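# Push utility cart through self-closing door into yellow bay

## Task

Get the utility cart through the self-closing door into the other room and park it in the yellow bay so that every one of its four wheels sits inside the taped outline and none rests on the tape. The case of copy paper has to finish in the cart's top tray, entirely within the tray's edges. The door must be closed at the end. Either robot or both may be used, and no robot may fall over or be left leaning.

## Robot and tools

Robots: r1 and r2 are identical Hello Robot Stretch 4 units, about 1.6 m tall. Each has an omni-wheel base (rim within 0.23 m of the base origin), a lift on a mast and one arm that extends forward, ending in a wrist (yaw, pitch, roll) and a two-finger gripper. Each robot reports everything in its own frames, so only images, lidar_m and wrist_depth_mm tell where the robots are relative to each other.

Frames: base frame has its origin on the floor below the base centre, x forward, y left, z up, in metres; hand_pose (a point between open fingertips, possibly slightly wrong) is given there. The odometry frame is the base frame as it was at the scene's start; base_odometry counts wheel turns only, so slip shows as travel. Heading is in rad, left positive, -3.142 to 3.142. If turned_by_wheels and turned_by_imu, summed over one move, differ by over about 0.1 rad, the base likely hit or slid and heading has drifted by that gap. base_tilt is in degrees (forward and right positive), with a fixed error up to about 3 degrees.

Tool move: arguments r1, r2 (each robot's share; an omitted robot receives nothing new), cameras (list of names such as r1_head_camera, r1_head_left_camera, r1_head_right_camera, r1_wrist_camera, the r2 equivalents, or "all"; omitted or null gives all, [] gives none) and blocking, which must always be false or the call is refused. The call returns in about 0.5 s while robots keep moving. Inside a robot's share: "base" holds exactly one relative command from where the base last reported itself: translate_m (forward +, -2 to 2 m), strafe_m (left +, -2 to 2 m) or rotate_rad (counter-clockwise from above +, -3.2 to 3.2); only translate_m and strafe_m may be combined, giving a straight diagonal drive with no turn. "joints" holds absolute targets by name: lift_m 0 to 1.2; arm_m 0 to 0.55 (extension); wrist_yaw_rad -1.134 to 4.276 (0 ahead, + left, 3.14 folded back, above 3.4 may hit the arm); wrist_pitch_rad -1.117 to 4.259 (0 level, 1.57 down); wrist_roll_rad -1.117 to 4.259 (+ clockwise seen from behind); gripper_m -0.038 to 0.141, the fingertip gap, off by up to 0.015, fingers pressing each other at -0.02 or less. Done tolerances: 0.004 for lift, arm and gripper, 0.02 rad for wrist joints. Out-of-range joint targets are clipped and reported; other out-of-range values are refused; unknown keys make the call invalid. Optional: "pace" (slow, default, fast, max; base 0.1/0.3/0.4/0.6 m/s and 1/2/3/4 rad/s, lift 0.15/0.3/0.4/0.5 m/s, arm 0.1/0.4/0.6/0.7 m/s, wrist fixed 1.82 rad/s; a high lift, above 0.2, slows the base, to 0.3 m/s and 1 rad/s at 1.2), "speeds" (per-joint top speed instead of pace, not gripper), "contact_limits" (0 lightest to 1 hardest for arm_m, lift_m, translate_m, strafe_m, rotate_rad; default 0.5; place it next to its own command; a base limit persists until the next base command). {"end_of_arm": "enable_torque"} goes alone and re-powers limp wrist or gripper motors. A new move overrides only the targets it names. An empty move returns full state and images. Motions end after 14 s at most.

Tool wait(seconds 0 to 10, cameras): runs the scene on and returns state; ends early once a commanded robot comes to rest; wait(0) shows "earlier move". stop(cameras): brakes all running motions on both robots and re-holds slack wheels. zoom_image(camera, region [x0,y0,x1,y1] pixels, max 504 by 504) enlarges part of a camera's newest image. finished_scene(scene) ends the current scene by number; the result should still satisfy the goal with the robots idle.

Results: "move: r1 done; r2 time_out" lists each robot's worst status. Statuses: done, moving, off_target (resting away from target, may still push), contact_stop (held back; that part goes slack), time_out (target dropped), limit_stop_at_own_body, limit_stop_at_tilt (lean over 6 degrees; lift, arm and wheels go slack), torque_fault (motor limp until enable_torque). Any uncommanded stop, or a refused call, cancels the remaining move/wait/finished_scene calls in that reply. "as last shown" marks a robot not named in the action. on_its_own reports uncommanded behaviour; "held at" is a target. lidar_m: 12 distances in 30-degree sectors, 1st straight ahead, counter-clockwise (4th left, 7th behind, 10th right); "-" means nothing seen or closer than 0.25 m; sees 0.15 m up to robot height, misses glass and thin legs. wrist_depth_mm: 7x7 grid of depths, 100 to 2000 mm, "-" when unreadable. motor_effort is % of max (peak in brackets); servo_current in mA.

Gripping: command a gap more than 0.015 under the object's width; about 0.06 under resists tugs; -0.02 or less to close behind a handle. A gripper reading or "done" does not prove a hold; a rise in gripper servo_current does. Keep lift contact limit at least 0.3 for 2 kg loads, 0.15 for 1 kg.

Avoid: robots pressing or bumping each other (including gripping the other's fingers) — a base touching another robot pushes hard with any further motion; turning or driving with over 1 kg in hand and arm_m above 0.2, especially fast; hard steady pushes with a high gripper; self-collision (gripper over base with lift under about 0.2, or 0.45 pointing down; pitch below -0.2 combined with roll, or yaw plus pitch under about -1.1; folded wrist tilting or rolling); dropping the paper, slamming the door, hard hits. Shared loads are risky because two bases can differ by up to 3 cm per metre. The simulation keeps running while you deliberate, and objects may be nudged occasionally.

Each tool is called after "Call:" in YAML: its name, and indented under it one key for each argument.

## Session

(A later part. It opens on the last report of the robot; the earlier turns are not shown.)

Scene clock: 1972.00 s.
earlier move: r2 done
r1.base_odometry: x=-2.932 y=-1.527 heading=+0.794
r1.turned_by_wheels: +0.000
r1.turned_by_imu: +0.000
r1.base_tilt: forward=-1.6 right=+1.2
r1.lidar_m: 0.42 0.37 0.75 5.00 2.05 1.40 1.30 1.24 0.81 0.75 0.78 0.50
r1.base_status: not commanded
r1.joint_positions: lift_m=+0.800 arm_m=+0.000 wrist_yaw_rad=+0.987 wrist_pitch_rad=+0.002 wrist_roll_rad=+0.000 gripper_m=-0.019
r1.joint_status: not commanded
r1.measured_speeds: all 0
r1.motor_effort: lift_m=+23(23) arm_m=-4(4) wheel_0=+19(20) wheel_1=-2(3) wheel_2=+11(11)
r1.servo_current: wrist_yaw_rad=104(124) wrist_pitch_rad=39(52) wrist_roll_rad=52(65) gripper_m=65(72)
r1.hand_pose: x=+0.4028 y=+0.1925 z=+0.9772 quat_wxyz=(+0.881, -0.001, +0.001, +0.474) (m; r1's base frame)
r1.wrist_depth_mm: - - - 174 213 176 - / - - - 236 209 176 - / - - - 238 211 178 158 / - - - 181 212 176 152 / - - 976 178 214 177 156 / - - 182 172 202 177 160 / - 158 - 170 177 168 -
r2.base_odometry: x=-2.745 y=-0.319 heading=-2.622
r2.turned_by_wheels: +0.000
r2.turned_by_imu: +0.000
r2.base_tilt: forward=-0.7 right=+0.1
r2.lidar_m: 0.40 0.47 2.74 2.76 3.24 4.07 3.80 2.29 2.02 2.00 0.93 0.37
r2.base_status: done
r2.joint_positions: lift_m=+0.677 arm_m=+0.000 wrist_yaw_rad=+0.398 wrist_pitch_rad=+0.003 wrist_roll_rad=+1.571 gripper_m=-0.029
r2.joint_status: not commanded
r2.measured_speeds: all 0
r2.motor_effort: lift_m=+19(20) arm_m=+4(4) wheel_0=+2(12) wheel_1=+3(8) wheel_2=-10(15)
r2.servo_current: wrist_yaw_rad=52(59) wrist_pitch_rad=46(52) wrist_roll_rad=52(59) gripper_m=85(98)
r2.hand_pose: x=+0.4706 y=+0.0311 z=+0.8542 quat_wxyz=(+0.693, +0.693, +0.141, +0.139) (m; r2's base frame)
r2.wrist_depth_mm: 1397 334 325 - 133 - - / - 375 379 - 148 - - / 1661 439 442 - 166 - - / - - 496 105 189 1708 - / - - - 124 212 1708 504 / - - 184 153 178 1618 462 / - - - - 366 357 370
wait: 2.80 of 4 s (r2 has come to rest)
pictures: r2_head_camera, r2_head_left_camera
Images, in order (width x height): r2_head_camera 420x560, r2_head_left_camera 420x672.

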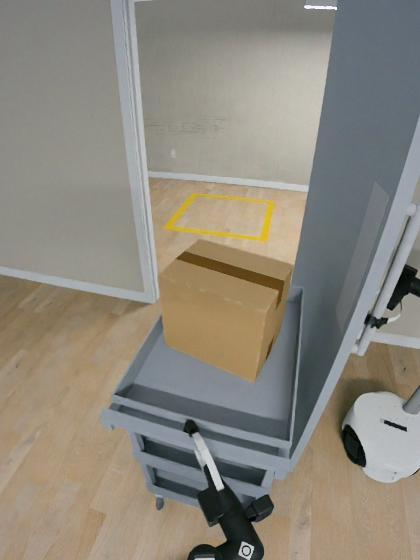

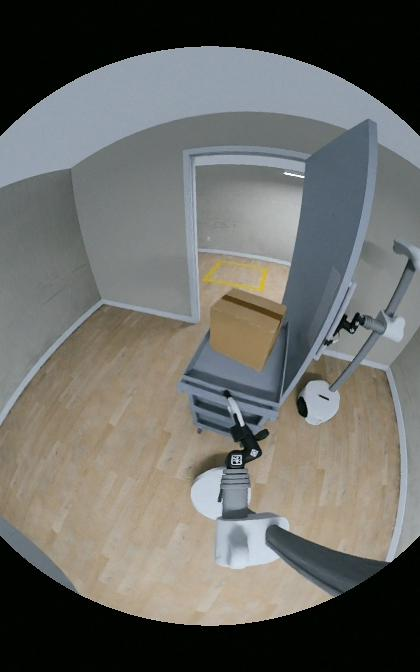

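Call:
move:
  r2: {"base":{"translate_m":0.15,"strafe_m":-0.1},"pace":"slow","contact_limits":{"translate_m":0.4,"strafe_m":0.4}}
  blocking: false
  cameras: []

Call:
wait:
  seconds: 4
  cameras: ["r2_head_camera","r2_head_left_camera"]

r2: "contact_limits": translate_m and strafe_m are given together and make one move, which takes one limit: state it under one of them only
Scene clock: 1982.47 s.
r1.base_odometry: x=-2.932 y=-1.527 heading=+0.794
r1.turned_by_wheels: +0.000
r1.turned_by_imu: +0.000
r1.base_tilt: forward=-1.6 right=+1.2
r1.lidar_m: 0.41 0.37 0.77 4.99 2.07 1.39 1.31 1.21 0.83 0.75 0.79 0.48
r1.base_status: not commanded
r1.joint_positions: lift_m=+0.800 arm_m=+0.000 wrist_yaw_rad=+0.987 wrist_pitch_rad=+0.002 wrist_roll_rad=+0.000 gripper_m=-0.019
r1.joint_status: not commanded
r1.measured_speeds: all 0
r1.motor_effort: lift_m=+23(23) arm_m=-4(4) wheel_0=+19(20) wheel_1=-2(3) wheel_2=+11(11)
r1.servo_current: wrist_yaw_rad=98(124) wrist_pitch_rad=39(52) wrist_roll_rad=52(65) gripper_m=65(72)
r1.hand_pose: x=+0.4028 y=+0.1925 z=+0.9772 quat_wxyz=(+0.881, -0.001, +0.001, +0.474) (m; r1's base frame)
r1.wrist_depth_mm: - - - 175 213 176 - / - - - 236 210 177 - / - - - 237 211 178 158 / - - - 180 212 175 152 / - - 991 178 214 177 156 / - - 182 171 202 178 160 / - 158 - 170 177 169 -
r2.base_odometry: x=-2.745 y=-0.319 heading=-2.622
r2.turned_by_wheels: +0.000
r2.turned_by_imu: +0.000
r2.base_tilt: forward=-0.7 right=+0.1
r2.lidar_m: 0.41 0.46 2.73 2.75 3.28 4.07 3.81 2.31 1.98 2.01 0.95 0.35
r2.base_status: done
r2.joint_positions: lift_m=+0.677 arm_m=+0.000 wrist_yaw_rad=+0.398 wrist_pitch_rad=+0.003 wrist_roll_rad=+1.571 gripper_m=-0.029
r2.joint_status: not commanded
r2.measured_speeds: all 0
r2.motor_effort: lift_m=+20(20) arm_m=+4(4) wheel_0=+2(12) wheel_1=+3(8) wheel_2=-10(15)
r2.servo_current: wrist_yaw_rad=46(59) wrist_pitch_rad=39(52) wrist_roll_rad=46(59) gripper_m=91(98)
r2.hand_pose: x=+0.4706 y=+0.0311 z=+0.8542 quat_wxyz=(+0.693, +0.693, +0.141, +0.139) (m; r2's base frame)
r2.wrist_depth_mm: 1430 334 327 - 133 - - / - 375 375 - 148 - - / 1661 436 442 - 166 - - / - - 492 105 188 1708 - / - - - 124 211 1756 500 / - - 184 153 179 1618 459 / - - - - 368 357 370
pictures: none

not run: a call was refused earlier in this reply.

Call:
move:
  r2: {"base":{"translate_m":0.15,"strafe_m":-0.1},"pace":"slow","contact_limits":{"translate_m":0.4}}
  blocking: false
  cameras: []

Call:
wait:
  seconds: 4
  cameras: ["r2_head_camera","r2_head_left_camera"]

Scene clock: 1987.00 s.
move: r2 moving
r1.base_odometry: x=-2.932 y=-1.527 heading=+0.794
r1.turned_by_wheels: +0.000
r1.turned_by_imu: +0.000
r1.base_tilt: forward=-1.6 right=+1.2
r1.lidar_m: 0.41 0.36 0.79 5.00 2.04 1.40 1.30 1.19 0.82 0.77 0.79 0.47
r1.base_status: not commanded
r1.joint_positions: lift_m=+0.800 arm_m=+0.000 wrist_yaw_rad=+0.987 wrist_pitch_rad=+0.002 wrist_roll_rad=+0.000 gripper_m=-0.019
r1.joint_status: not commanded
r1.measured_speeds: all 0
r1.motor_effort: lift_m=+23(23) arm_m=-3(4) wheel_0=+19(19) wheel_1=-2(2) wheel_2=+11(11)
r1.servo_current: wrist_yaw_rad=98(117) wrist_pitch_rad=39(46) wrist_roll_rad=52(59) gripper_m=59(72)
r1.hand_pose: x=+0.4028 y=+0.1925 z=+0.9772 quat_wxyz=(+0.881, -0.001, +0.001, +0.474) (m; r1's base frame)
r1.wrist_depth_mm: - - - 175 213 176 - / - - - 236 209 177 - / - - - 237 210 178 158 / - - - 180 212 175 152 / - - 946 178 214 177 156 / - - 182 172 202 177 160 / - 158 - 170 177 168 -
r2.base_odometry: x=-2.759 y=-0.318 heading=-2.622
r2.turned_by_wheels: -0.001
r2.turned_by_imu: +0.000
r2.base_tilt: forward=-0.7 right=+0.1
r2.lidar_m: 0.38 0.47 2.75 2.75 3.27 4.10 3.82 2.27 1.98 2.00 0.93 0.37
r2.base_status: translate_m moving; strafe_m moving
r2.joint_positions: lift_m=+0.677 arm_m=+0.000 wrist_yaw_rad=+0.398 wrist_pitch_rad=+0.003 wrist_roll_rad=+1.571 gripper_m=-0.029
r2.joint_status: not commanded
r2.measured_speeds: translate_m=+0.045 strafe_m=-0.029 rotate_rad=+0.002 lift_m=+0.000 arm_m=+0.000 wrist_yaw_rad=+0.000 wrist_pitch_rad=+0.000 wrist_roll_rad=+0.000
r2.motor_effort: lift_m=+20(20) arm_m=+4(4) wheel_0=+7(11) wheel_1=-5(5) wheel_2=-12(15)
r2.servo_current: wrist_yaw_rad=52(52) wrist_pitch_rad=39(46) wrist_roll_rad=39(52) gripper_m=91(91)
r2.contact_limits: translate_m 0.4
r2.hand_pose: x=+0.4706 y=+0.0311 z=+0.8542 quat_wxyz=(+0.693, +0.693, +0.141, +0.139) (m; r2's base frame)
r2.wrist_depth_mm: 1397 324 325 - 130 - - / - 375 375 - 145 - - / 1661 442 445 - 163 - - / - - 500 104 186 1576 - / - - - 121 216 1618 500 / - - 185 150 177 1661 459 / - - - - 366 362 370
pictures: none
No camera images: "cameras" was empty.

Scene clock: 1989.47 s.
earlier move: r2 done
r1.base_odometry: x=-2.932 y=-1.527 heading=+0.794
r1.turned_by_wheels: +0.000
r1.turned_by_imu: +0.000
r1.base_tilt: forward=-1.6 right=+1.2
r1.lidar_m: 0.42 0.33 0.75 5.00 2.06 1.40 1.30 1.25 0.80 0.75 0.77 0.50
r1.base_status: not commanded
r1.joint_positions: lift_m=+0.800 arm_m=+0.000 wrist_yaw_rad=+0.987 wrist_pitch_rad=+0.002 wrist_roll_rad=+0.000 gripper_m=-0.019
r1.joint_status: not commanded
r1.measured_speeds: all 0
r1.motor_effort: lift_m=+23(23) arm_m=-4(4) wheel_0=+19(20) wheel_1=-2(2) wheel_2=+11(11)
r1.servo_current: wrist_yaw_rad=98(124) wrist_pitch_rad=39(52) wrist_roll_rad=39(65) gripper_m=59(78)
r1.hand_pose: x=+0.4028 y=+0.1925 z=+0.9772 quat_wxyz=(+0.881, -0.001, +0.001, +0.474) (m; r1's base frame)
r1.wrist_depth_mm: - - - 175 213 176 - / - - - 236 209 173 - / - - - 237 210 178 - / - - 904 181 212 175 152 / - 820 809 178 213 177 156 / - - 182 172 202 177 160 / - 158 - 170 177 168 -
r2.base_odometry: x=-2.924 y=-0.307 heading=-2.622
r2.turned_by_wheels: +0.001
r2.turned_by_imu: +0.002
r2.base_tilt: forward=-0.7 right=+0.1
r2.lidar_m: 0.36 0.45 2.78 2.81 3.31 4.25 3.69 2.23 1.95 1.98 0.78 0.34
r2.base_status: done
r2.joint_positions: lift_m=+0.677 arm_m=+0.000 wrist_yaw_rad=+0.404 wrist_pitch_rad=+0.003 wrist_roll_rad=+1.571 gripper_m=-0.029
r2.joint_status: not commanded
r2.measured_speeds: all 0
r2.motor_effort: lift_m=+20(20) arm_m=+4(4) wheel_0=+8(15) wheel_1=-4(5) wheel_2=-3(15)
r2.servo_current: wrist_yaw_rad=52(59) wrist_pitch_rad=39(46) wrist_roll_rad=46(59) gripper_m=91(98)
r2.contact_limits: translate_m 0.4
r2.hand_pose: x=+0.4704 y=+0.0331 z=+0.8542 quat_wxyz=(+0.693, +0.692, +0.143, +0.141) (m; r2's base frame)
r2.wrist_depth_mm: - 322 - - 124 - - / - 375 377 - 143 - - / - 462 449 - 158 - - / - - 508 - 187 1499 - / - - - 118 213 1618 492 / - - 184 145 177 1661 455 / - - - - 375 368 379
wait: 2.47 of 4 s (r2 has come to rest)
pictures: r2_head_camera, r2_head_left_camera
Images, in order (width x height): r2_head_camera 420x560, r2_head_left_camera 420x672.

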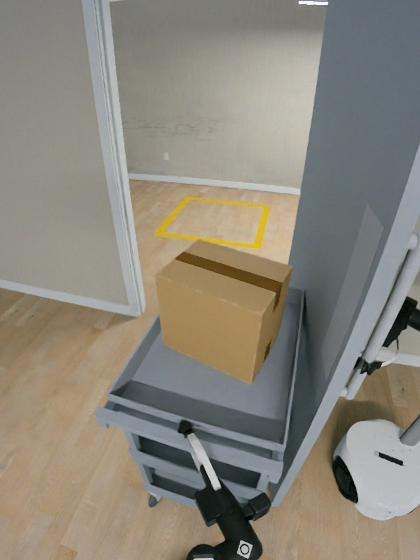

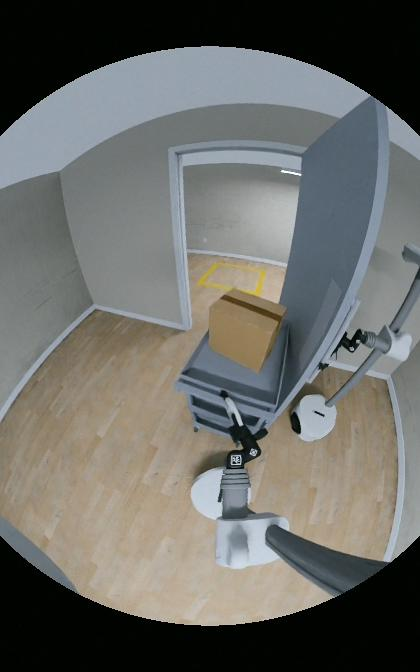

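Call:
move:
  r2: {"base":{"translate_m":-0.25},"pace":"slow"}
  blocking: false
  cameras: []

Call:
wait:
  seconds: 5
  cameras: ["r2_head_camera"]

Call:
move:
  r2: {"base":{"rotate_rad":-0.25},"pace":"slow"}
  blocking: false
  cameras: []

Call:
wait:
  seconds: 3
  cameras: ["r2_head_camera"]

Call:
move:
  r2: {"base":{"strafe_m":0.3},"pace":"slow"}
  blocking: false
  cameras: []

Call:
wait:
  seconds: 5
  cameras: ["r2_head_camera"]

Call:
move:
  r2: {"base":{"rotate_rad":-0.3},"pace":"slow"}
  blocking: false
  cameras: []

Call:
wait:
  seconds: 3
  cameras: ["r2_head_camera"]

Scene clock: 2012.80 s.
move: r2 moving
r1: as last shown
r1.lidar_m: 0.42 0.36 0.74 5.00 2.06 1.41 1.32 1.22 0.83 0.76 0.77 0.49
r1.motor_effort: lift_m=+23(23) arm_m=-4(4) wheel_0=+19(19) wheel_1=-2(2) wheel_2=+11(11)
r1.servo_current: wrist_yaw_rad=91(111) wrist_pitch_rad=46(46) wrist_roll_rad=59(72) gripper_m=65(72)
r1.wrist_depth_mm: - - - 174 213 176 - / - - - 236 210 177 - / - - - 236 211 179 158 / - - - 181 212 175 152 / - 809 809 178 214 177 156 / - - 181 172 202 178 160 / - 157 - 170 177 168 -
r2.base_odometry: x=-2.914 y=-0.301 heading=-2.622
r2.turned_by_wheels: +0.000
r2.turned_by_imu: +0.000
r2.base_tilt: forward=-0.7 right=+0.1
r2.lidar_m: 0.37 0.45 2.79 2.82 3.32 4.23 3.72 2.23 1.92 1.94 0.79 0.36
r2.base_status: translate_m moving
r2.joint_positions: lift_m=+0.677 arm_m=+0.000 wrist_yaw_rad=+0.403 wrist_pitch_rad=+0.003 wrist_roll_rad=+1.571 gripper_m=-0.029
r2.joint_status: not commanded
r2.measured_speeds: translate_m=-0.048 strafe_m=+0.000 rotate_rad=+0.002 lift_m=+0.000 arm_m=+0.000 wrist_yaw_rad=-0.005 wrist_pitch_rad=+0.000 wrist_roll_rad=+0.000
r2.motor_effort: lift_m=+20(20) arm_m=+4(4) wheel_0=-4(9) wheel_1=-9(9) wheel_2=+14(15)
r2.servo_current: wrist_yaw_rad=46(59) wrist_pitch_rad=39(46) wrist_roll_rad=39(59) gripper_m=91(98)
r2.hand_pose: x=+0.4705 y=+0.0327 z=+0.8542 quat_wxyz=(+0.693, +0.693, +0.143, +0.140) (m; r2's base frame)
r2.wrist_depth_mm: - 330 325 - 130 - - / - 375 377 - 145 - - / - 459 445 - 163 - - / - - 496 104 187 615 - / - - - 121 211 1618 500 / - - 184 151 177 1618 459 / - - - - 368 366 377
pictures: none
No camera images: "cameras" was empty.

Scene clock: 2016.10 s.
earlier move: r2 done
r1.base_odometry: x=-2.932 y=-1.527 heading=+0.794
r1.turned_by_wheels: +0.000
r1.turned_by_imu: +0.000
r1.base_tilt: forward=-1.6 right=+1.2
r1.lidar_m: 0.42 0.38 0.61 1.03 2.04 1.40 1.32 1.21 0.82 0.76 0.78 0.48
r1.base_status: not commanded
r1.joint_positions: lift_m=+0.800 arm_m=+0.000 wrist_yaw_rad=+0.987 wrist_pitch_rad=+0.002 wrist_roll_rad=+0.000 gripper_m=-0.019
r1.joint_status: not commanded
r1.measured_speeds: all 0
r1.motor_effort: lift_m=+23(23) arm_m=-3(4) wheel_0=+19(20) wheel_1=-2(2) wheel_2=+11(11)
r1.servo_current: wrist_yaw_rad=104(130) wrist_pitch_rad=46(52) wrist_roll_rad=78(78) gripper_m=59(72)
r1.hand_pose: x=+0.4028 y=+0.1925 z=+0.9772 quat_wxyz=(+0.881, -0.001, +0.001, +0.474) (m; r1's base frame)
r1.wrist_depth_mm: - - - 175 213 175 - / - - - 235 210 177 - / - - - 237 211 178 158 / - 1060 - 180 213 175 152 / - 931 854 178 214 176 156 / - - 181 172 202 177 161 / - 157 179 170 177 169 -
r2.base_odometry: x=-2.708 y=-0.183 heading=-2.623
r2.turned_by_wheels: -0.001
r2.turned_by_imu: -0.002
r2.base_tilt: forward=-0.7 right=+0.1
r2.lidar_m: 0.39 0.46 2.87 2.88 3.37 4.00 3.68 2.14 1.87 1.88 0.94 0.39
r2.base_status: done
r2.joint_positions: lift_m=+0.677 arm_m=+0.000 wrist_yaw_rad=+0.393 wrist_pitch_rad=+0.003 wrist_roll_rad=+1.571 gripper_m=-0.029
r2.joint_status: not commanded
r2.measured_speeds: all 0
r2.motor_effort: lift_m=+20(20) arm_m=-3(4) wheel_0=-10(16) wheel_1=-5(11) wheel_2=+4(15)
r2.servo_current: wrist_yaw_rad=59(65) wrist_pitch_rad=33(52) wrist_roll_rad=39(59) gripper_m=91(98)
r2.hand_pose: x=+0.4708 y=+0.0296 z=+0.8542 quat_wxyz=(+0.694, +0.693, +0.139, +0.137) (m; r2's base frame)
r2.wrist_depth_mm: 1464 338 332 - 147 - - / 1618 375 373 102 161 - - / 1708 430 430 113 177 - - / - 539 504 128 197 - - / - - - 141 222 1708 517 / - - 186 162 178 1576 469 / - - - - 364 364 1182
wait: 3.30 of 5 s (r2 has come to rest)
pictures: r2_head_camera
Images, in order (width x height): r2_head_camera 420x560.

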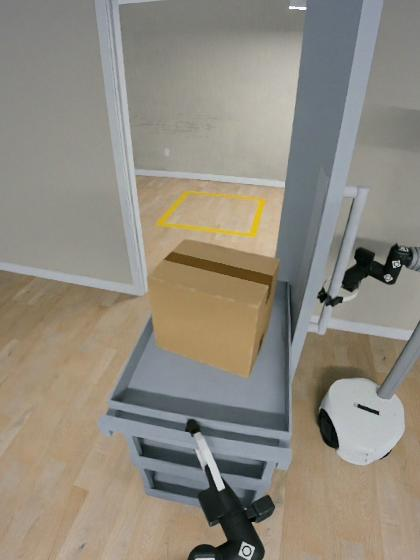

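Scene clock: 2016.60 s.
move: r2 moving
r1: as last shown
r1.lidar_m: 0.41 0.37 0.60 1.05 2.07 1.41 1.31 1.23 0.83 0.75 0.77 0.48
r1.motor_effort: lift_m=+23(23) arm_m=-4(4) wheel_0=+19(19) wheel_1=-2(2) wheel_2=+11(11)
r1.servo_current: wrist_yaw_rad=111(124) wrist_pitch_rad=46(46) wrist_roll_rad=46(52) gripper_m=65(65)
r1.wrist_depth_mm: - - - 175 213 176 - / - - - 236 210 176 - / - - - 236 211 179 158 / - 1042 - 180 212 175 153 / - 960 854 178 214 177 156 / - - 180 171 202 177 160 / - 157 175 170 177 169 -
r2.base_odometry: x=-2.707 y=-0.183 heading=-2.746
r2.turned_by_wheels: -0.123
r2.turned_by_imu: -0.119
r2.base_tilt: forward=-0.8 right=+0.0
r2.lidar_m: 0.38 0.43 2.89 2.86 3.21 4.03 4.04 2.31 1.86 1.85 1.02 0.42
r2.base_status: rotate_rad moving
r2.joint_positions: lift_m=+0.677 arm_m=+0.000 wrist_yaw_rad=+0.410 wrist_pitch_rad=+0.003 wrist_roll_rad=+1.571 gripper_m=-0.029
r2.joint_status: not commanded
r2.measured_speeds: translate_m=-0.003 strafe_m=+0.001 rotate_rad=-0.490 lift_m=+0.000 arm_m=+0.000 wrist_yaw_rad=+0.011 wrist_pitch_rad=+0.000 wrist_roll_rad=+0.000
r2.motor_effort: lift_m=+20(20) arm_m=-3(3) wheel_0=+16(16) wheel_1=+11(11) wheel_2=+11(13)
r2.servo_current: wrist_yaw_rad=78(78) wrist_pitch_rad=39(46) wrist_roll_rad=52(59) gripper_m=91(91)
r2.hand_pose: x=+0.4702 y=+0.0349 z=+0.8542 quat_wxyz=(+0.693, +0.692, +0.145, +0.143) (m; r2's base frame)
r2.wrist_depth_mm: - 347 342 - 151 - - / 1618 364 366 103 163 - - / 1708 415 407 113 178 - - / - 477 480 129 195 - - / - - - 140 216 1708 - / - - 186 158 178 1576 480 / - - - - - 1499 1182
pictures: none
No camera images: "cameras" was empty.

Scene clock: 2017.40 s.
earlier move: r2 done
r1.base_odometry: x=-2.932 y=-1.527 heading=+0.794
r1.turned_by_wheels: +0.000
r1.turned_by_imu: +0.000
r1.base_tilt: forward=-1.6 right=+1.2
r1.lidar_m: 0.41 0.36 0.56 1.07 2.04 1.40 1.30 1.21 0.85 0.76 0.78 0.48
r1.base_status: not commanded
r1.joint_positions: lift_m=+0.800 arm_m=+0.000 wrist_yaw_rad=+0.987 wrist_pitch_rad=+0.002 wrist_roll_rad=+0.000 gripper_m=-0.019
r1.joint_status: not commanded
r1.measured_speeds: all 0
r1.motor_effort: lift_m=+23(23) arm_m=+4(4) wheel_0=+17(20) wheel_1=+1(2) wheel_2=+8(11)
r1.servo_current: wrist_yaw_rad=104(124) wrist_pitch_rad=39(52) wrist_roll_rad=52(52) gripper_m=65(65)
r1.hand_pose: x=+0.4027 y=+0.1925 z=+0.9772 quat_wxyz=(+0.881, -0.001, +0.001, +0.474) (m; r1's base frame)
r1.wrist_depth_mm: - - 168 228 205 167 - / - - - 235 202 168 - / - - - 232 204 178 - / - 1042 - 232 206 170 154 / - 960 778 234 207 171 156 / - 991 179 180 197 172 - / - 157 - 168 158 168 -
r2.base_odometry: x=-2.708 y=-0.183 heading=-2.871
r2.turned_by_wheels: -0.125
r2.turned_by_imu: -0.121
r2.base_tilt: forward=-0.6 right=+0.1
r2.lidar_m: 0.41 0.42 2.70 2.88 3.02 4.12 4.10 2.58 1.93 1.87 1.98 0.47
r2.base_status: done
r2.joint_positions: lift_m=+0.677 arm_m=+0.000 wrist_yaw_rad=+0.410 wrist_pitch_rad=+0.003 wrist_roll_rad=+1.571 gripper_m=-0.029
r2.joint_status: not commanded
r2.measured_speeds: all 0
r2.motor_effort: lift_m=+20(20) arm_m=+3(4) wheel_0=+12(18) wheel_1=+6(11) wheel_2=+7(13)
r2.servo_current: wrist_yaw_rad=72(85) wrist_pitch_rad=39(46) wrist_roll_rad=46(59) gripper_m=85(98)
r2.hand_pose: x=+0.4702 y=+0.0349 z=+0.8542 quat_wxyz=(+0.693, +0.692, +0.145, +0.143) (m; r2's base frame)
r2.wrist_depth_mm: - - - 180 183 - - / - - 466 136 192 750 - / 1661 404 404 143 202 - - / - 449 442 152 213 842 - / - 484 484 158 223 - - / - - 187 167 178 1863 - / - - - - - 1618 488
wait: 0.80 of 3 s (r2 has come to rest)
pictures: r2_head_camera
Images, in order (width x height): r2_head_camera 420x560.

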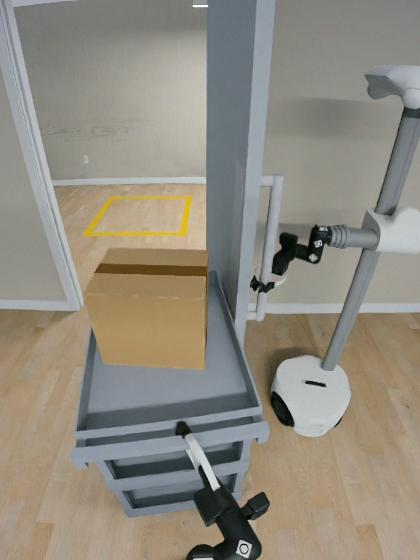

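Scene clock: 2017.90 s.
move: r2 moving
r1: as last shown
r1.lidar_m: 0.41 0.35 0.57 1.09 2.08 1.40 1.31 1.20 0.82 0.75 0.78 0.48
r1.motor_effort: lift_m=+23(23) arm_m=+4(4) wheel_0=+17(18) wheel_1=+1(1) wheel_2=+8(8)
r1.servo_current: wrist_yaw_rad=91(117) wrist_pitch_rad=39(52) wrist_roll_rad=33(52) gripper_m=65(72)
r1.wrist_depth_mm: - - 171 229 208 169 - / - - - 231 210 170 - / - - - 233 206 176 - / - 1060 - 236 208 172 156 / - 960 842 236 209 172 156 / - 991 181 172 199 174 - / - 154 175 168 158 170 -
r2.base_odometry: x=-2.704 y=-0.197 heading=-2.870
r2.turned_by_wheels: +0.000
r2.turned_by_imu: +0.001
r2.base_tilt: forward=-0.7 right=+0.1
r2.lidar_m: 0.41 0.39 2.72 2.86 3.04 4.11 4.10 2.57 1.93 1.89 1.99 0.45
r2.base_status: strafe_m moving
r2.joint_positions: lift_m=+0.677 arm_m=+0.000 wrist_yaw_rad=+0.408 wrist_pitch_rad=+0.003 wrist_roll_rad=+1.571 gripper_m=-0.029
r2.joint_status: not commanded
r2.measured_speeds: translate_m=+0.000 strafe_m=+0.057 rotate_rad=-0.001 lift_m=+0.000 arm_m=+0.000 wrist_yaw_rad=-0.026 wrist_pitch_rad=+0.000 wrist_roll_rad=+0.000
r2.motor_effort: lift_m=+20(20) arm_m=+4(4) wheel_0=+0(11) wheel_1=+10(13) wheel_2=+1(7)
r2.servo_current: wrist_yaw_rad=59(72) wrist_pitch_rad=39(46) wrist_roll_rad=39(52) gripper_m=85(91)
r2.hand_pose: x=+0.4703 y=+0.0342 z=+0.8542 quat_wxyz=(+0.693, +0.692, +0.144, +0.142) (m; r2's base frame)
r2.wrist_depth_mm: - - 549 181 185 - - / - - 473 137 193 750 - / 1618 407 407 144 203 - - / 1708 452 439 209 213 831 - / - 484 488 160 224 - - / - - 187 168 178 1921 - / - - - - - 1661 492
pictures: none
No camera images: "cameras" was empty.

Scene clock: 2021.57 s.
earlier move: r2 done
r1.base_odometry: x=-2.932 y=-1.527 heading=+0.794
r1.turned_by_wheels: +0.000
r1.turned_by_imu: +0.002
r1.base_tilt: forward=-1.6 right=+1.2
r1.lidar_m: 0.44 0.36 0.86 5.00 2.07 1.38 1.31 1.22 0.83 0.76 0.76 0.48
r1.base_status: not commanded
r1.joint_positions: lift_m=+0.800 arm_m=+0.000 wrist_yaw_rad=+0.987 wrist_pitch_rad=+0.002 wrist_roll_rad=+0.000 gripper_m=-0.019
r1.joint_status: not commanded
r1.measured_speeds: all 0
r1.motor_effort: lift_m=+23(23) arm_m=-3(4) wheel_0=+16(18) wheel_1=+1(1) wheel_2=+10(10)
r1.servo_current: wrist_yaw_rad=91(124) wrist_pitch_rad=46(52) wrist_roll_rad=33(72) gripper_m=65(72)
r1.hand_pose: x=+0.4028 y=+0.1925 z=+0.9772 quat_wxyz=(+0.881, -0.001, +0.001, +0.474) (m; r1's base frame)
r1.wrist_depth_mm: - - 1138 173 213 176 - / - - - 236 209 173 - / - - - 182 210 178 - / - - 1160 172 211 175 155 / - - 1160 176 214 176 156 / - - 185 172 202 177 160 / - 157 1160 170 178 173 -
r2.base_odometry: x=-2.627 y=-0.472 heading=-2.871
r2.turned_by_wheels: +0.000
r2.turned_by_imu: -0.001
r2.base_tilt: forward=-0.7 right=+0.1
r2.lidar_m: 0.42 0.44 2.64 2.57 2.73 3.89 4.09 2.93 2.26 2.17 1.15 0.34
r2.base_status: done
r2.joint_positions: lift_m=+0.677 arm_m=+0.000 wrist_yaw_rad=+0.392 wrist_pitch_rad=+0.003 wrist_roll_rad=+1.571 gripper_m=-0.029
r2.joint_status: not commanded
r2.measured_speeds: all 0
r2.motor_effort: lift_m=+20(20) arm_m=+4(4) wheel_0=-4(15) wheel_1=+5(13) wheel_2=+0(7)
r2.servo_current: wrist_yaw_rad=59(72) wrist_pitch_rad=39(52) wrist_roll_rad=46(59) gripper_m=85(98)
r2.hand_pose: x=+0.4708 y=+0.0294 z=+0.8542 quat_wxyz=(+0.694, +0.693, +0.139, +0.137) (m; r2's base frame)
r2.wrist_depth_mm: 336 322 322 - 135 - - / - 368 370 - 149 - - / 1576 445 433 - 167 - - / 1756 - 500 106 189 - - / - - - 125 211 1708 517 / - - 179 154 177 1618 480 / - - - - 379 379 418
wait: 3.67 of 5 s (r2 has come to rest)
pictures: r2_head_camera
Images, in order (width x height): r2_head_camera 420x560.

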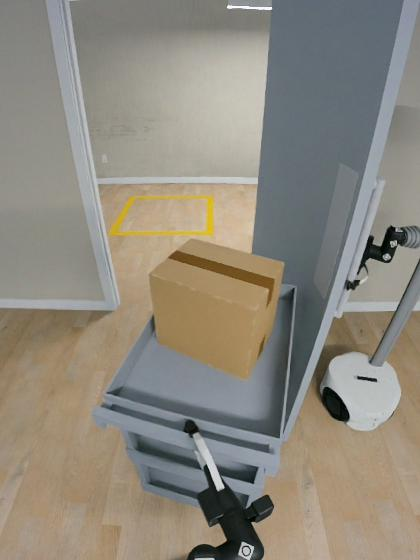

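Scene clock: 2022.07 s.
move: r2 moving
r1: as last shown
r1.turned_by_imu: +0.000
r1.base_tilt: forward=-1.5 right=+1.2
r1.lidar_m: 0.42 0.35 0.84 5.00 2.06 1.42 1.30 1.20 0.78 0.75 0.79 0.48
r1.motor_effort: lift_m=+23(23) arm_m=-3(4) wheel_0=+17(18) wheel_1=+1(1) wheel_2=+10(10)
r1.servo_current: wrist_yaw_rad=98(117) wrist_pitch_rad=39(46) wrist_roll_rad=46(59) gripper_m=65(72)
r1.wrist_depth_mm: - - 1182 173 213 175 - / - - - 236 209 173 - / - - - 181 211 178 - / - - 1138 171 212 175 155 / - - - 176 214 176 156 / - - 185 171 202 177 160 / - 157 1182 169 179 173 -
r2.base_odometry: x=-2.627 y=-0.472 heading=-2.995
r2.turned_by_wheels: -0.124
r2.turned_by_imu: -0.120
r2.base_tilt: forward=-0.7 right=+0.0
r2.lidar_m: 0.39 0.43 2.44 2.57 2.64 3.41 4.06 3.34 2.31 2.16 2.23 0.39
r2.base_status: rotate_rad moving
r2.joint_positions: lift_m=+0.677 arm_m=+0.000 wrist_yaw_rad=+0.409 wrist_pitch_rad=+0.003 wrist_roll_rad=+1.571 gripper_m=-0.029
r2.joint_status: not commanded
r2.measured_speeds: translate_m=+0.001 strafe_m=-0.002 rotate_rad=-0.485 lift_m=+0.000 arm_m=+0.000 wrist_yaw_rad=+0.000 wrist_pitch_rad=+0.000 wrist_roll_rad=+0.000
r2.motor_effort: lift_m=+20(20) arm_m=+4(4) wheel_0=+13(13) wheel_1=+9(11) wheel_2=+9(11)
r2.servo_current: wrist_yaw_rad=65(72) wrist_pitch_rad=39(39) wrist_roll_rad=39(52) gripper_m=91(91)
r2.hand_pose: x=+0.4703 y=+0.0344 z=+0.8542 quat_wxyz=(+0.693, +0.692, +0.145, +0.142) (m; r2's base frame)
r2.wrist_depth_mm: - 353 351 - 145 - - / - 362 366 - 158 - - / 1661 427 415 109 174 - - / 1756 - 473 121 193 - - / - - 539 136 216 1708 - / - - 183 156 178 1618 496 / - - - - - 1499 452
pictures: none
No camera images: "cameras" was empty.

Scene clock: 2022.97 s.
earlier move: r2 done
r1.base_odometry: x=-2.932 y=-1.527 heading=+0.794
r1.turned_by_wheels: +0.000
r1.turned_by_imu: +0.000
r1.base_tilt: forward=-1.6 right=+1.2
r1.lidar_m: 0.42 0.38 0.74 5.00 2.07 1.41 1.32 1.21 0.81 0.75 0.79 0.50
r1.base_status: not commanded
r1.joint_positions: lift_m=+0.800 arm_m=+0.000 wrist_yaw_rad=+0.987 wrist_pitch_rad=+0.002 wrist_roll_rad=+0.000 gripper_m=-0.019
r1.joint_status: not commanded
r1.measured_speeds: all 0
r1.motor_effort: lift_m=+23(23) arm_m=-4(4) wheel_0=+17(18) wheel_1=+1(1) wheel_2=+10(10)
r1.servo_current: wrist_yaw_rad=91(117) wrist_pitch_rad=39(52) wrist_roll_rad=52(65) gripper_m=65(72)
r1.hand_pose: x=+0.4028 y=+0.1925 z=+0.9772 quat_wxyz=(+0.881, -0.001, +0.001, +0.474) (m; r1's base frame)
r1.wrist_depth_mm: - - 1205 173 213 175 - / - - 1182 235 209 173 - / - - - 181 211 178 - / - - - 171 212 175 155 / - - - 176 214 176 156 / - - 185 171 203 177 160 / - 157 1205 169 178 173 -
r2.base_odometry: x=-2.627 y=-0.472 heading=+3.115
r2.turned_by_wheels: -0.174
r2.turned_by_imu: -0.169
r2.base_tilt: forward=-0.7 right=+0.1
r2.lidar_m: 0.41 0.40 2.12 2.59 2.58 3.03 3.99 3.99 2.52 2.17 2.19 0.46
r2.base_status: done
r2.joint_positions: lift_m=+0.677 arm_m=+0.000 wrist_yaw_rad=+0.407 wrist_pitch_rad=+0.003 wrist_roll_rad=+1.571 gripper_m=-0.029
r2.joint_status: not commanded
r2.measured_speeds: all 0
r2.motor_effort: lift_m=+20(20) arm_m=-4(4) wheel_0=+10(14) wheel_1=+5(11) wheel_2=+10(13)
r2.servo_current: wrist_yaw_rad=46(72) wrist_pitch_rad=39(46) wrist_roll_rad=52(59) gripper_m=98(98)
r2.hand_pose: x=+0.4704 y=+0.0338 z=+0.8542 quat_wxyz=(+0.693, +0.692, +0.144, +0.142) (m; r2's base frame)
r2.wrist_depth_mm: - - 580 136 189 - - / - 477 469 142 196 759 - / 1618 410 407 147 205 - - / - 449 439 154 215 831 - / 1708 - 480 162 225 - - / - 539 186 169 178 1863 - / - - - - - 530 504
wait: 0.90 of 3 s (r2 has come to rest)
pictures: r2_head_camera
Images, in order (width x height): r2_head_camera 420x560.

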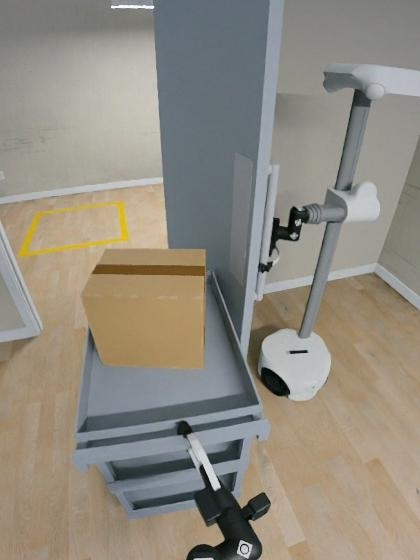

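Call:
move:
  r2: {"base":{"translate_m":-0.6},"pace":"slow"}
  blocking: false
  cameras: []

Call:
wait:
  seconds: 8
  cameras: ["r2_head_camera","r2_head_left_camera"]

Scene clock: 2028.67 s.
move: r2 moving
r1: as last shown
r1.base_tilt: forward=-1.5 right=+1.2
r1.lidar_m: 0.42 0.37 0.74 5.01 2.02 1.42 1.30 1.23 0.81 0.76 0.77 0.50
r1.motor_effort: lift_m=+23(23) arm_m=-3(4) wheel_0=+18(18) wheel_1=+1(1) wheel_2=+10(10)
r1.servo_current: wrist_yaw_rad=98(111) wrist_pitch_rad=33(52) wrist_roll_rad=46(65) gripper_m=59(65)
r1.wrist_depth_mm: - - 1205 173 212 175 - / - - 1229 236 210 174 - / - - - 182 210 178 - / - - - 172 213 175 154 / - - - 176 214 176 156 / - - 185 172 202 177 160 / - 157 1229 169 179 172 -
r2.base_odometry: x=-2.615 y=-0.472 heading=+3.115
r2.turned_by_wheels: +0.001
r2.turned_by_imu: +0.001
r2.base_tilt: forward=-0.7 right=+0.0
r2.lidar_m: 0.41 0.40 2.15 2.58 2.57 3.06 3.98 3.99 2.53 2.19 2.19 0.45
r2.base_status: translate_m moving
r2.joint_positions: lift_m=+0.677 arm_m=+0.000 wrist_yaw_rad=+0.407 wrist_pitch_rad=+0.003 wrist_roll_rad=+1.571 gripper_m=-0.029
r2.joint_status: not commanded
r2.measured_speeds: translate_m=-0.046 strafe_m=+0.000 rotate_rad=+0.000 lift_m=+0.000 arm_m=+0.000 wrist_yaw_rad=+0.000 wrist_pitch_rad=+0.000 wrist_roll_rad=+0.000
r2.motor_effort: lift_m=+20(20) arm_m=-4(4) wheel_0=+0(8) wheel_1=-6(7) wheel_2=+16(17)
r2.servo_current: wrist_yaw_rad=52(65) wrist_pitch_rad=46(46) wrist_roll_rad=52(52) gripper_m=98(98)
r2.hand_pose: x=+0.4704 y=+0.0338 z=+0.8542 quat_wxyz=(+0.693, +0.692, +0.144, +0.142) (m; r2's base frame)
r2.wrist_depth_mm: - - 585 136 189 - - / - 473 466 142 197 750 - / 1661 404 404 147 206 - - / 1708 452 442 155 216 842 - / 1756 - 480 163 227 - - / 1708 544 185 169 178 647 - / - - - - - 508 504
pictures: none
No camera images: "cameras" was empty.

Scene clock: 2035.43 s.
earlier move: r2 done
r1.base_odometry: x=-2.932 y=-1.527 heading=+0.794
r1.turned_by_wheels: +0.000
r1.turned_by_imu: +0.000
r1.base_tilt: forward=-1.6 right=+1.2
r1.lidar_m: 0.43 0.36 0.81 5.00 2.07 1.41 1.32 1.23 0.79 0.76 0.75 0.47
r1.base_status: not commanded
r1.joint_positions: lift_m=+0.800 arm_m=+0.000 wrist_yaw_rad=+0.987 wrist_pitch_rad=+0.002 wrist_roll_rad=+0.000 gripper_m=-0.019
r1.joint_status: not commanded
r1.measured_speeds: all 0
r1.motor_effort: lift_m=+23(23) arm_m=-3(4) wheel_0=+17(18) wheel_1=+1(1) wheel_2=+10(10)
r1.servo_current: wrist_yaw_rad=98(124) wrist_pitch_rad=46(52) wrist_roll_rad=46(72) gripper_m=65(72)
r1.hand_pose: x=+0.4028 y=+0.1925 z=+0.9772 quat_wxyz=(+0.881, -0.001, +0.001, +0.474) (m; r1's base frame)
r1.wrist_depth_mm: - - - 174 213 176 - / - - - 236 210 173 - / - - - 182 211 178 - / - - 1661 171 211 175 155 / - - 866 177 214 176 156 / - - 181 171 202 177 160 / - 157 179 169 179 173 -
r2.base_odometry: x=-2.028 y=-0.488 heading=+3.115
r2.turned_by_wheels: +0.000
r2.turned_by_imu: +0.003
r2.base_tilt: forward=-0.7 right=+0.1
r2.lidar_m: 0.39 0.45 2.79 2.43 2.42 2.83 3.38 3.42 2.66 2.31 2.35 0.39
r2.base_status: done
r2.joint_positions: lift_m=+0.677 arm_m=+0.000 wrist_yaw_rad=+0.407 wrist_pitch_rad=+0.003 wrist_roll_rad=+1.571 gripper_m=-0.029
r2.joint_status: not commanded
r2.measured_speeds: all 0
r2.motor_effort: lift_m=+20(20) arm_m=-4(4) wheel_0=-1(8) wheel_1=-5(9) wheel_2=+9(17)
r2.servo_current: wrist_yaw_rad=65(65) wrist_pitch_rad=39(52) wrist_roll_rad=52(65) gripper_m=85(98)
r2.hand_pose: x=+0.4704 y=+0.0338 z=+0.8542 quat_wxyz=(+0.693, +0.692, +0.144, +0.142) (m; r2's base frame)
r2.wrist_depth_mm: - 357 368 - 150 - - / - 364 366 105 163 - - / - 427 404 115 179 - - / - - 484 130 198 - - / - - - 142 220 1863 - / - - 186 161 176 1618 488 / - - - - - 1464 452
wait: 6.77 of 8 s (r2 has come to rest)
pictures: r2_head_camera, r2_head_left_camera
Images, in order (width x height): r2_head_camera 420x560, r2_head_left_camera 420x672.

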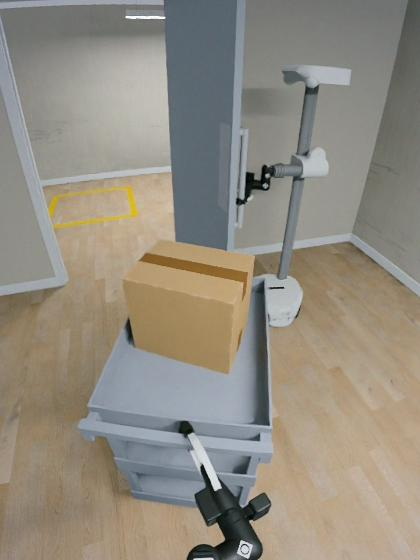

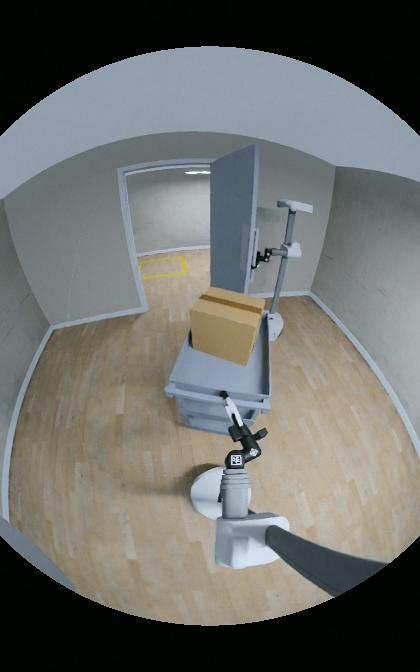

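Call:
move:
  r2: {"base":{"translate_m":-0.6,"strafe_m":0.1},"pace":"slow"}
  blocking: false
  cameras: []

Call:
wait:
  seconds: 8
  cameras: ["r2_head_camera","r2_head_left_camera"]

Scene clock: 2049.47 s.
move: r2 moving
r1: as last shown
r1.lidar_m: 0.42 0.36 0.80 5.00 2.02 1.40 1.31 1.23 0.84 0.77 0.76 0.49
r1.motor_effort: lift_m=+23(23) arm_m=-4(4) wheel_0=+17(18) wheel_1=+1(1) wheel_2=+10(10)
r1.servo_current: wrist_yaw_rad=104(117) wrist_pitch_rad=52(52) wrist_roll_rad=46(59) gripper_m=65(72)
r1.wrist_depth_mm: - - - 173 213 175 - / - - - 236 209 173 - / - - - 181 210 178 - / - - 891 171 212 175 154 / - - 866 177 214 176 156 / - - 181 171 202 177 160 / - 157 178 169 179 173 -
r2.base_odometry: x=-2.016 y=-0.490 heading=+3.115
r2.turned_by_wheels: +0.000
r2.turned_by_imu: +0.000
r2.base_tilt: forward=-0.6 right=+0.1
r2.lidar_m: 0.41 0.45 2.80 2.43 2.45 2.88 3.40 3.41 2.68 2.32 2.33 0.39
r2.base_status: translate_m moving; strafe_m moving
r2.joint_positions: lift_m=+0.677 arm_m=+0.000 wrist_yaw_rad=+0.407 wrist_pitch_rad=+0.003 wrist_roll_rad=+1.571 gripper_m=-0.029
r2.joint_status: not commanded
r2.measured_speeds: translate_m=-0.047 strafe_m=+0.008 rotate_rad=+0.000 lift_m=+0.000 arm_m=+0.000 wrist_yaw_rad=-0.005 wrist_pitch_rad=+0.000 wrist_roll_rad=+0.000
r2.motor_effort: lift_m=+20(20) arm_m=-4(4) wheel_0=-8(8) wheel_1=-6(8) wheel_2=+13(15)
r2.servo_current: wrist_yaw_rad=59(65) wrist_pitch_rad=39(46) wrist_roll_rad=39(52) gripper_m=85(91)
r2.hand_pose: x=+0.4704 y=+0.0338 z=+0.8542 quat_wxyz=(+0.693, +0.692, +0.144, +0.142) (m; r2's base frame)
r2.wrist_depth_mm: - 355 366 - 150 - - / - 364 368 103 164 - - / - 427 404 113 179 - - / - - 484 130 198 - - / - - - 142 220 1863 - / - - 186 162 176 1618 496 / - - - - - 1576 455
pictures: none
No camera images: "cameras" was empty.

Scene clock: 2056.30 s.
earlier move: r2 done
r1.base_odometry: x=-2.932 y=-1.527 heading=+0.794
r1.turned_by_wheels: +0.000
r1.turned_by_imu: +0.000
r1.base_tilt: forward=-1.6 right=+1.2
r1.lidar_m: 0.42 0.37 1.38 1.54 2.06 1.42 1.31 1.21 0.81 0.75 0.75 0.50
r1.base_status: not commanded
r1.joint_positions: lift_m=+0.800 arm_m=+0.000 wrist_yaw_rad=+0.987 wrist_pitch_rad=+0.002 wrist_roll_rad=+0.000 gripper_m=-0.019
r1.joint_status: not commanded
r1.measured_speeds: all 0
r1.motor_effort: lift_m=+23(23) arm_m=-4(4) wheel_0=+17(18) wheel_1=+1(1) wheel_2=+10(10)
r1.servo_current: wrist_yaw_rad=98(124) wrist_pitch_rad=39(52) wrist_roll_rad=46(65) gripper_m=65(72)
r1.hand_pose: x=+0.4028 y=+0.1925 z=+0.9772 quat_wxyz=(+0.881, -0.001, +0.001, +0.474) (m; r1's base frame)
r1.wrist_depth_mm: - - - 174 213 176 - / - - - 236 209 173 - / - - - 181 210 178 - / - - 1397 171 211 175 155 / - - 1366 177 214 176 156 / - - 183 171 203 177 160 / - 157 167 169 178 173 -
r2.base_odometry: x=-1.431 y=-0.604 heading=+3.114
r2.turned_by_wheels: -0.001
r2.turned_by_imu: -0.005
r2.base_tilt: forward=-0.7 right=+0.1
r2.lidar_m: 0.40 0.55 2.52 2.20 2.18 2.53 2.82 2.85 2.98 2.55 2.57 0.36
r2.base_status: done
r2.joint_positions: lift_m=+0.677 arm_m=+0.000 wrist_yaw_rad=+0.391 wrist_pitch_rad=+0.003 wrist_roll_rad=+1.571 gripper_m=-0.029
r2.joint_status: not commanded
r2.measured_speeds: all 0
r2.motor_effort: lift_m=+20(20) arm_m=-4(4) wheel_0=-11(17) wheel_1=-6(10) wheel_2=+3(15)
r2.servo_current: wrist_yaw_rad=59(72) wrist_pitch_rad=46(52) wrist_roll_rad=52(65) gripper_m=91(98)
r2.hand_pose: x=+0.4709 y=+0.0291 z=+0.8542 quat_wxyz=(+0.694, +0.693, +0.138, +0.136) (m; r2's base frame)
r2.wrist_depth_mm: - - - - - - - / - - - - - - - / - - - - - - - / - - - - - 539 517 / - - - - - 1618 473 / - - - - 178 1537 418 / - - - - - 1708 1229
wait: 6.83 of 8 s (r2 has come to rest)
pictures: r2_head_camera, r2_head_left_camera
Images, in order (width x height): r2_head_camera 420x560, r2_head_left_camera 420x672.

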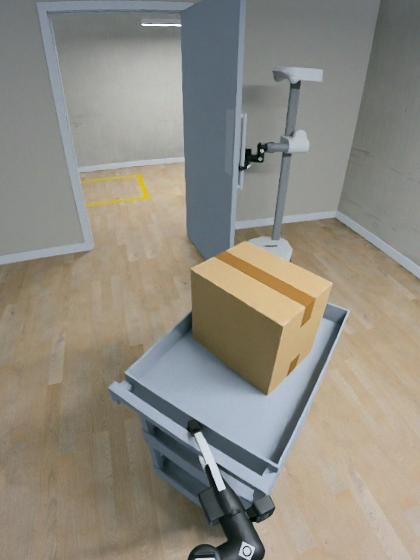

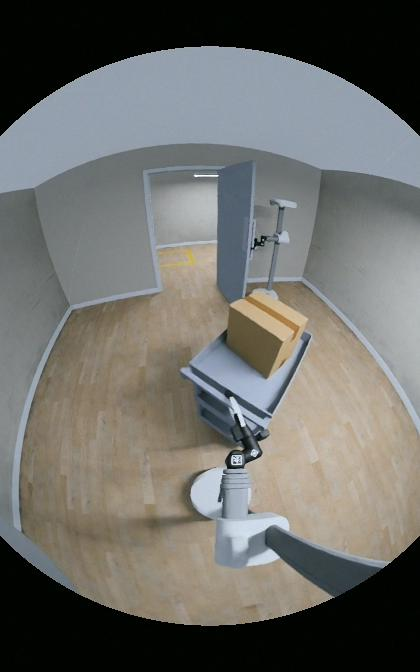

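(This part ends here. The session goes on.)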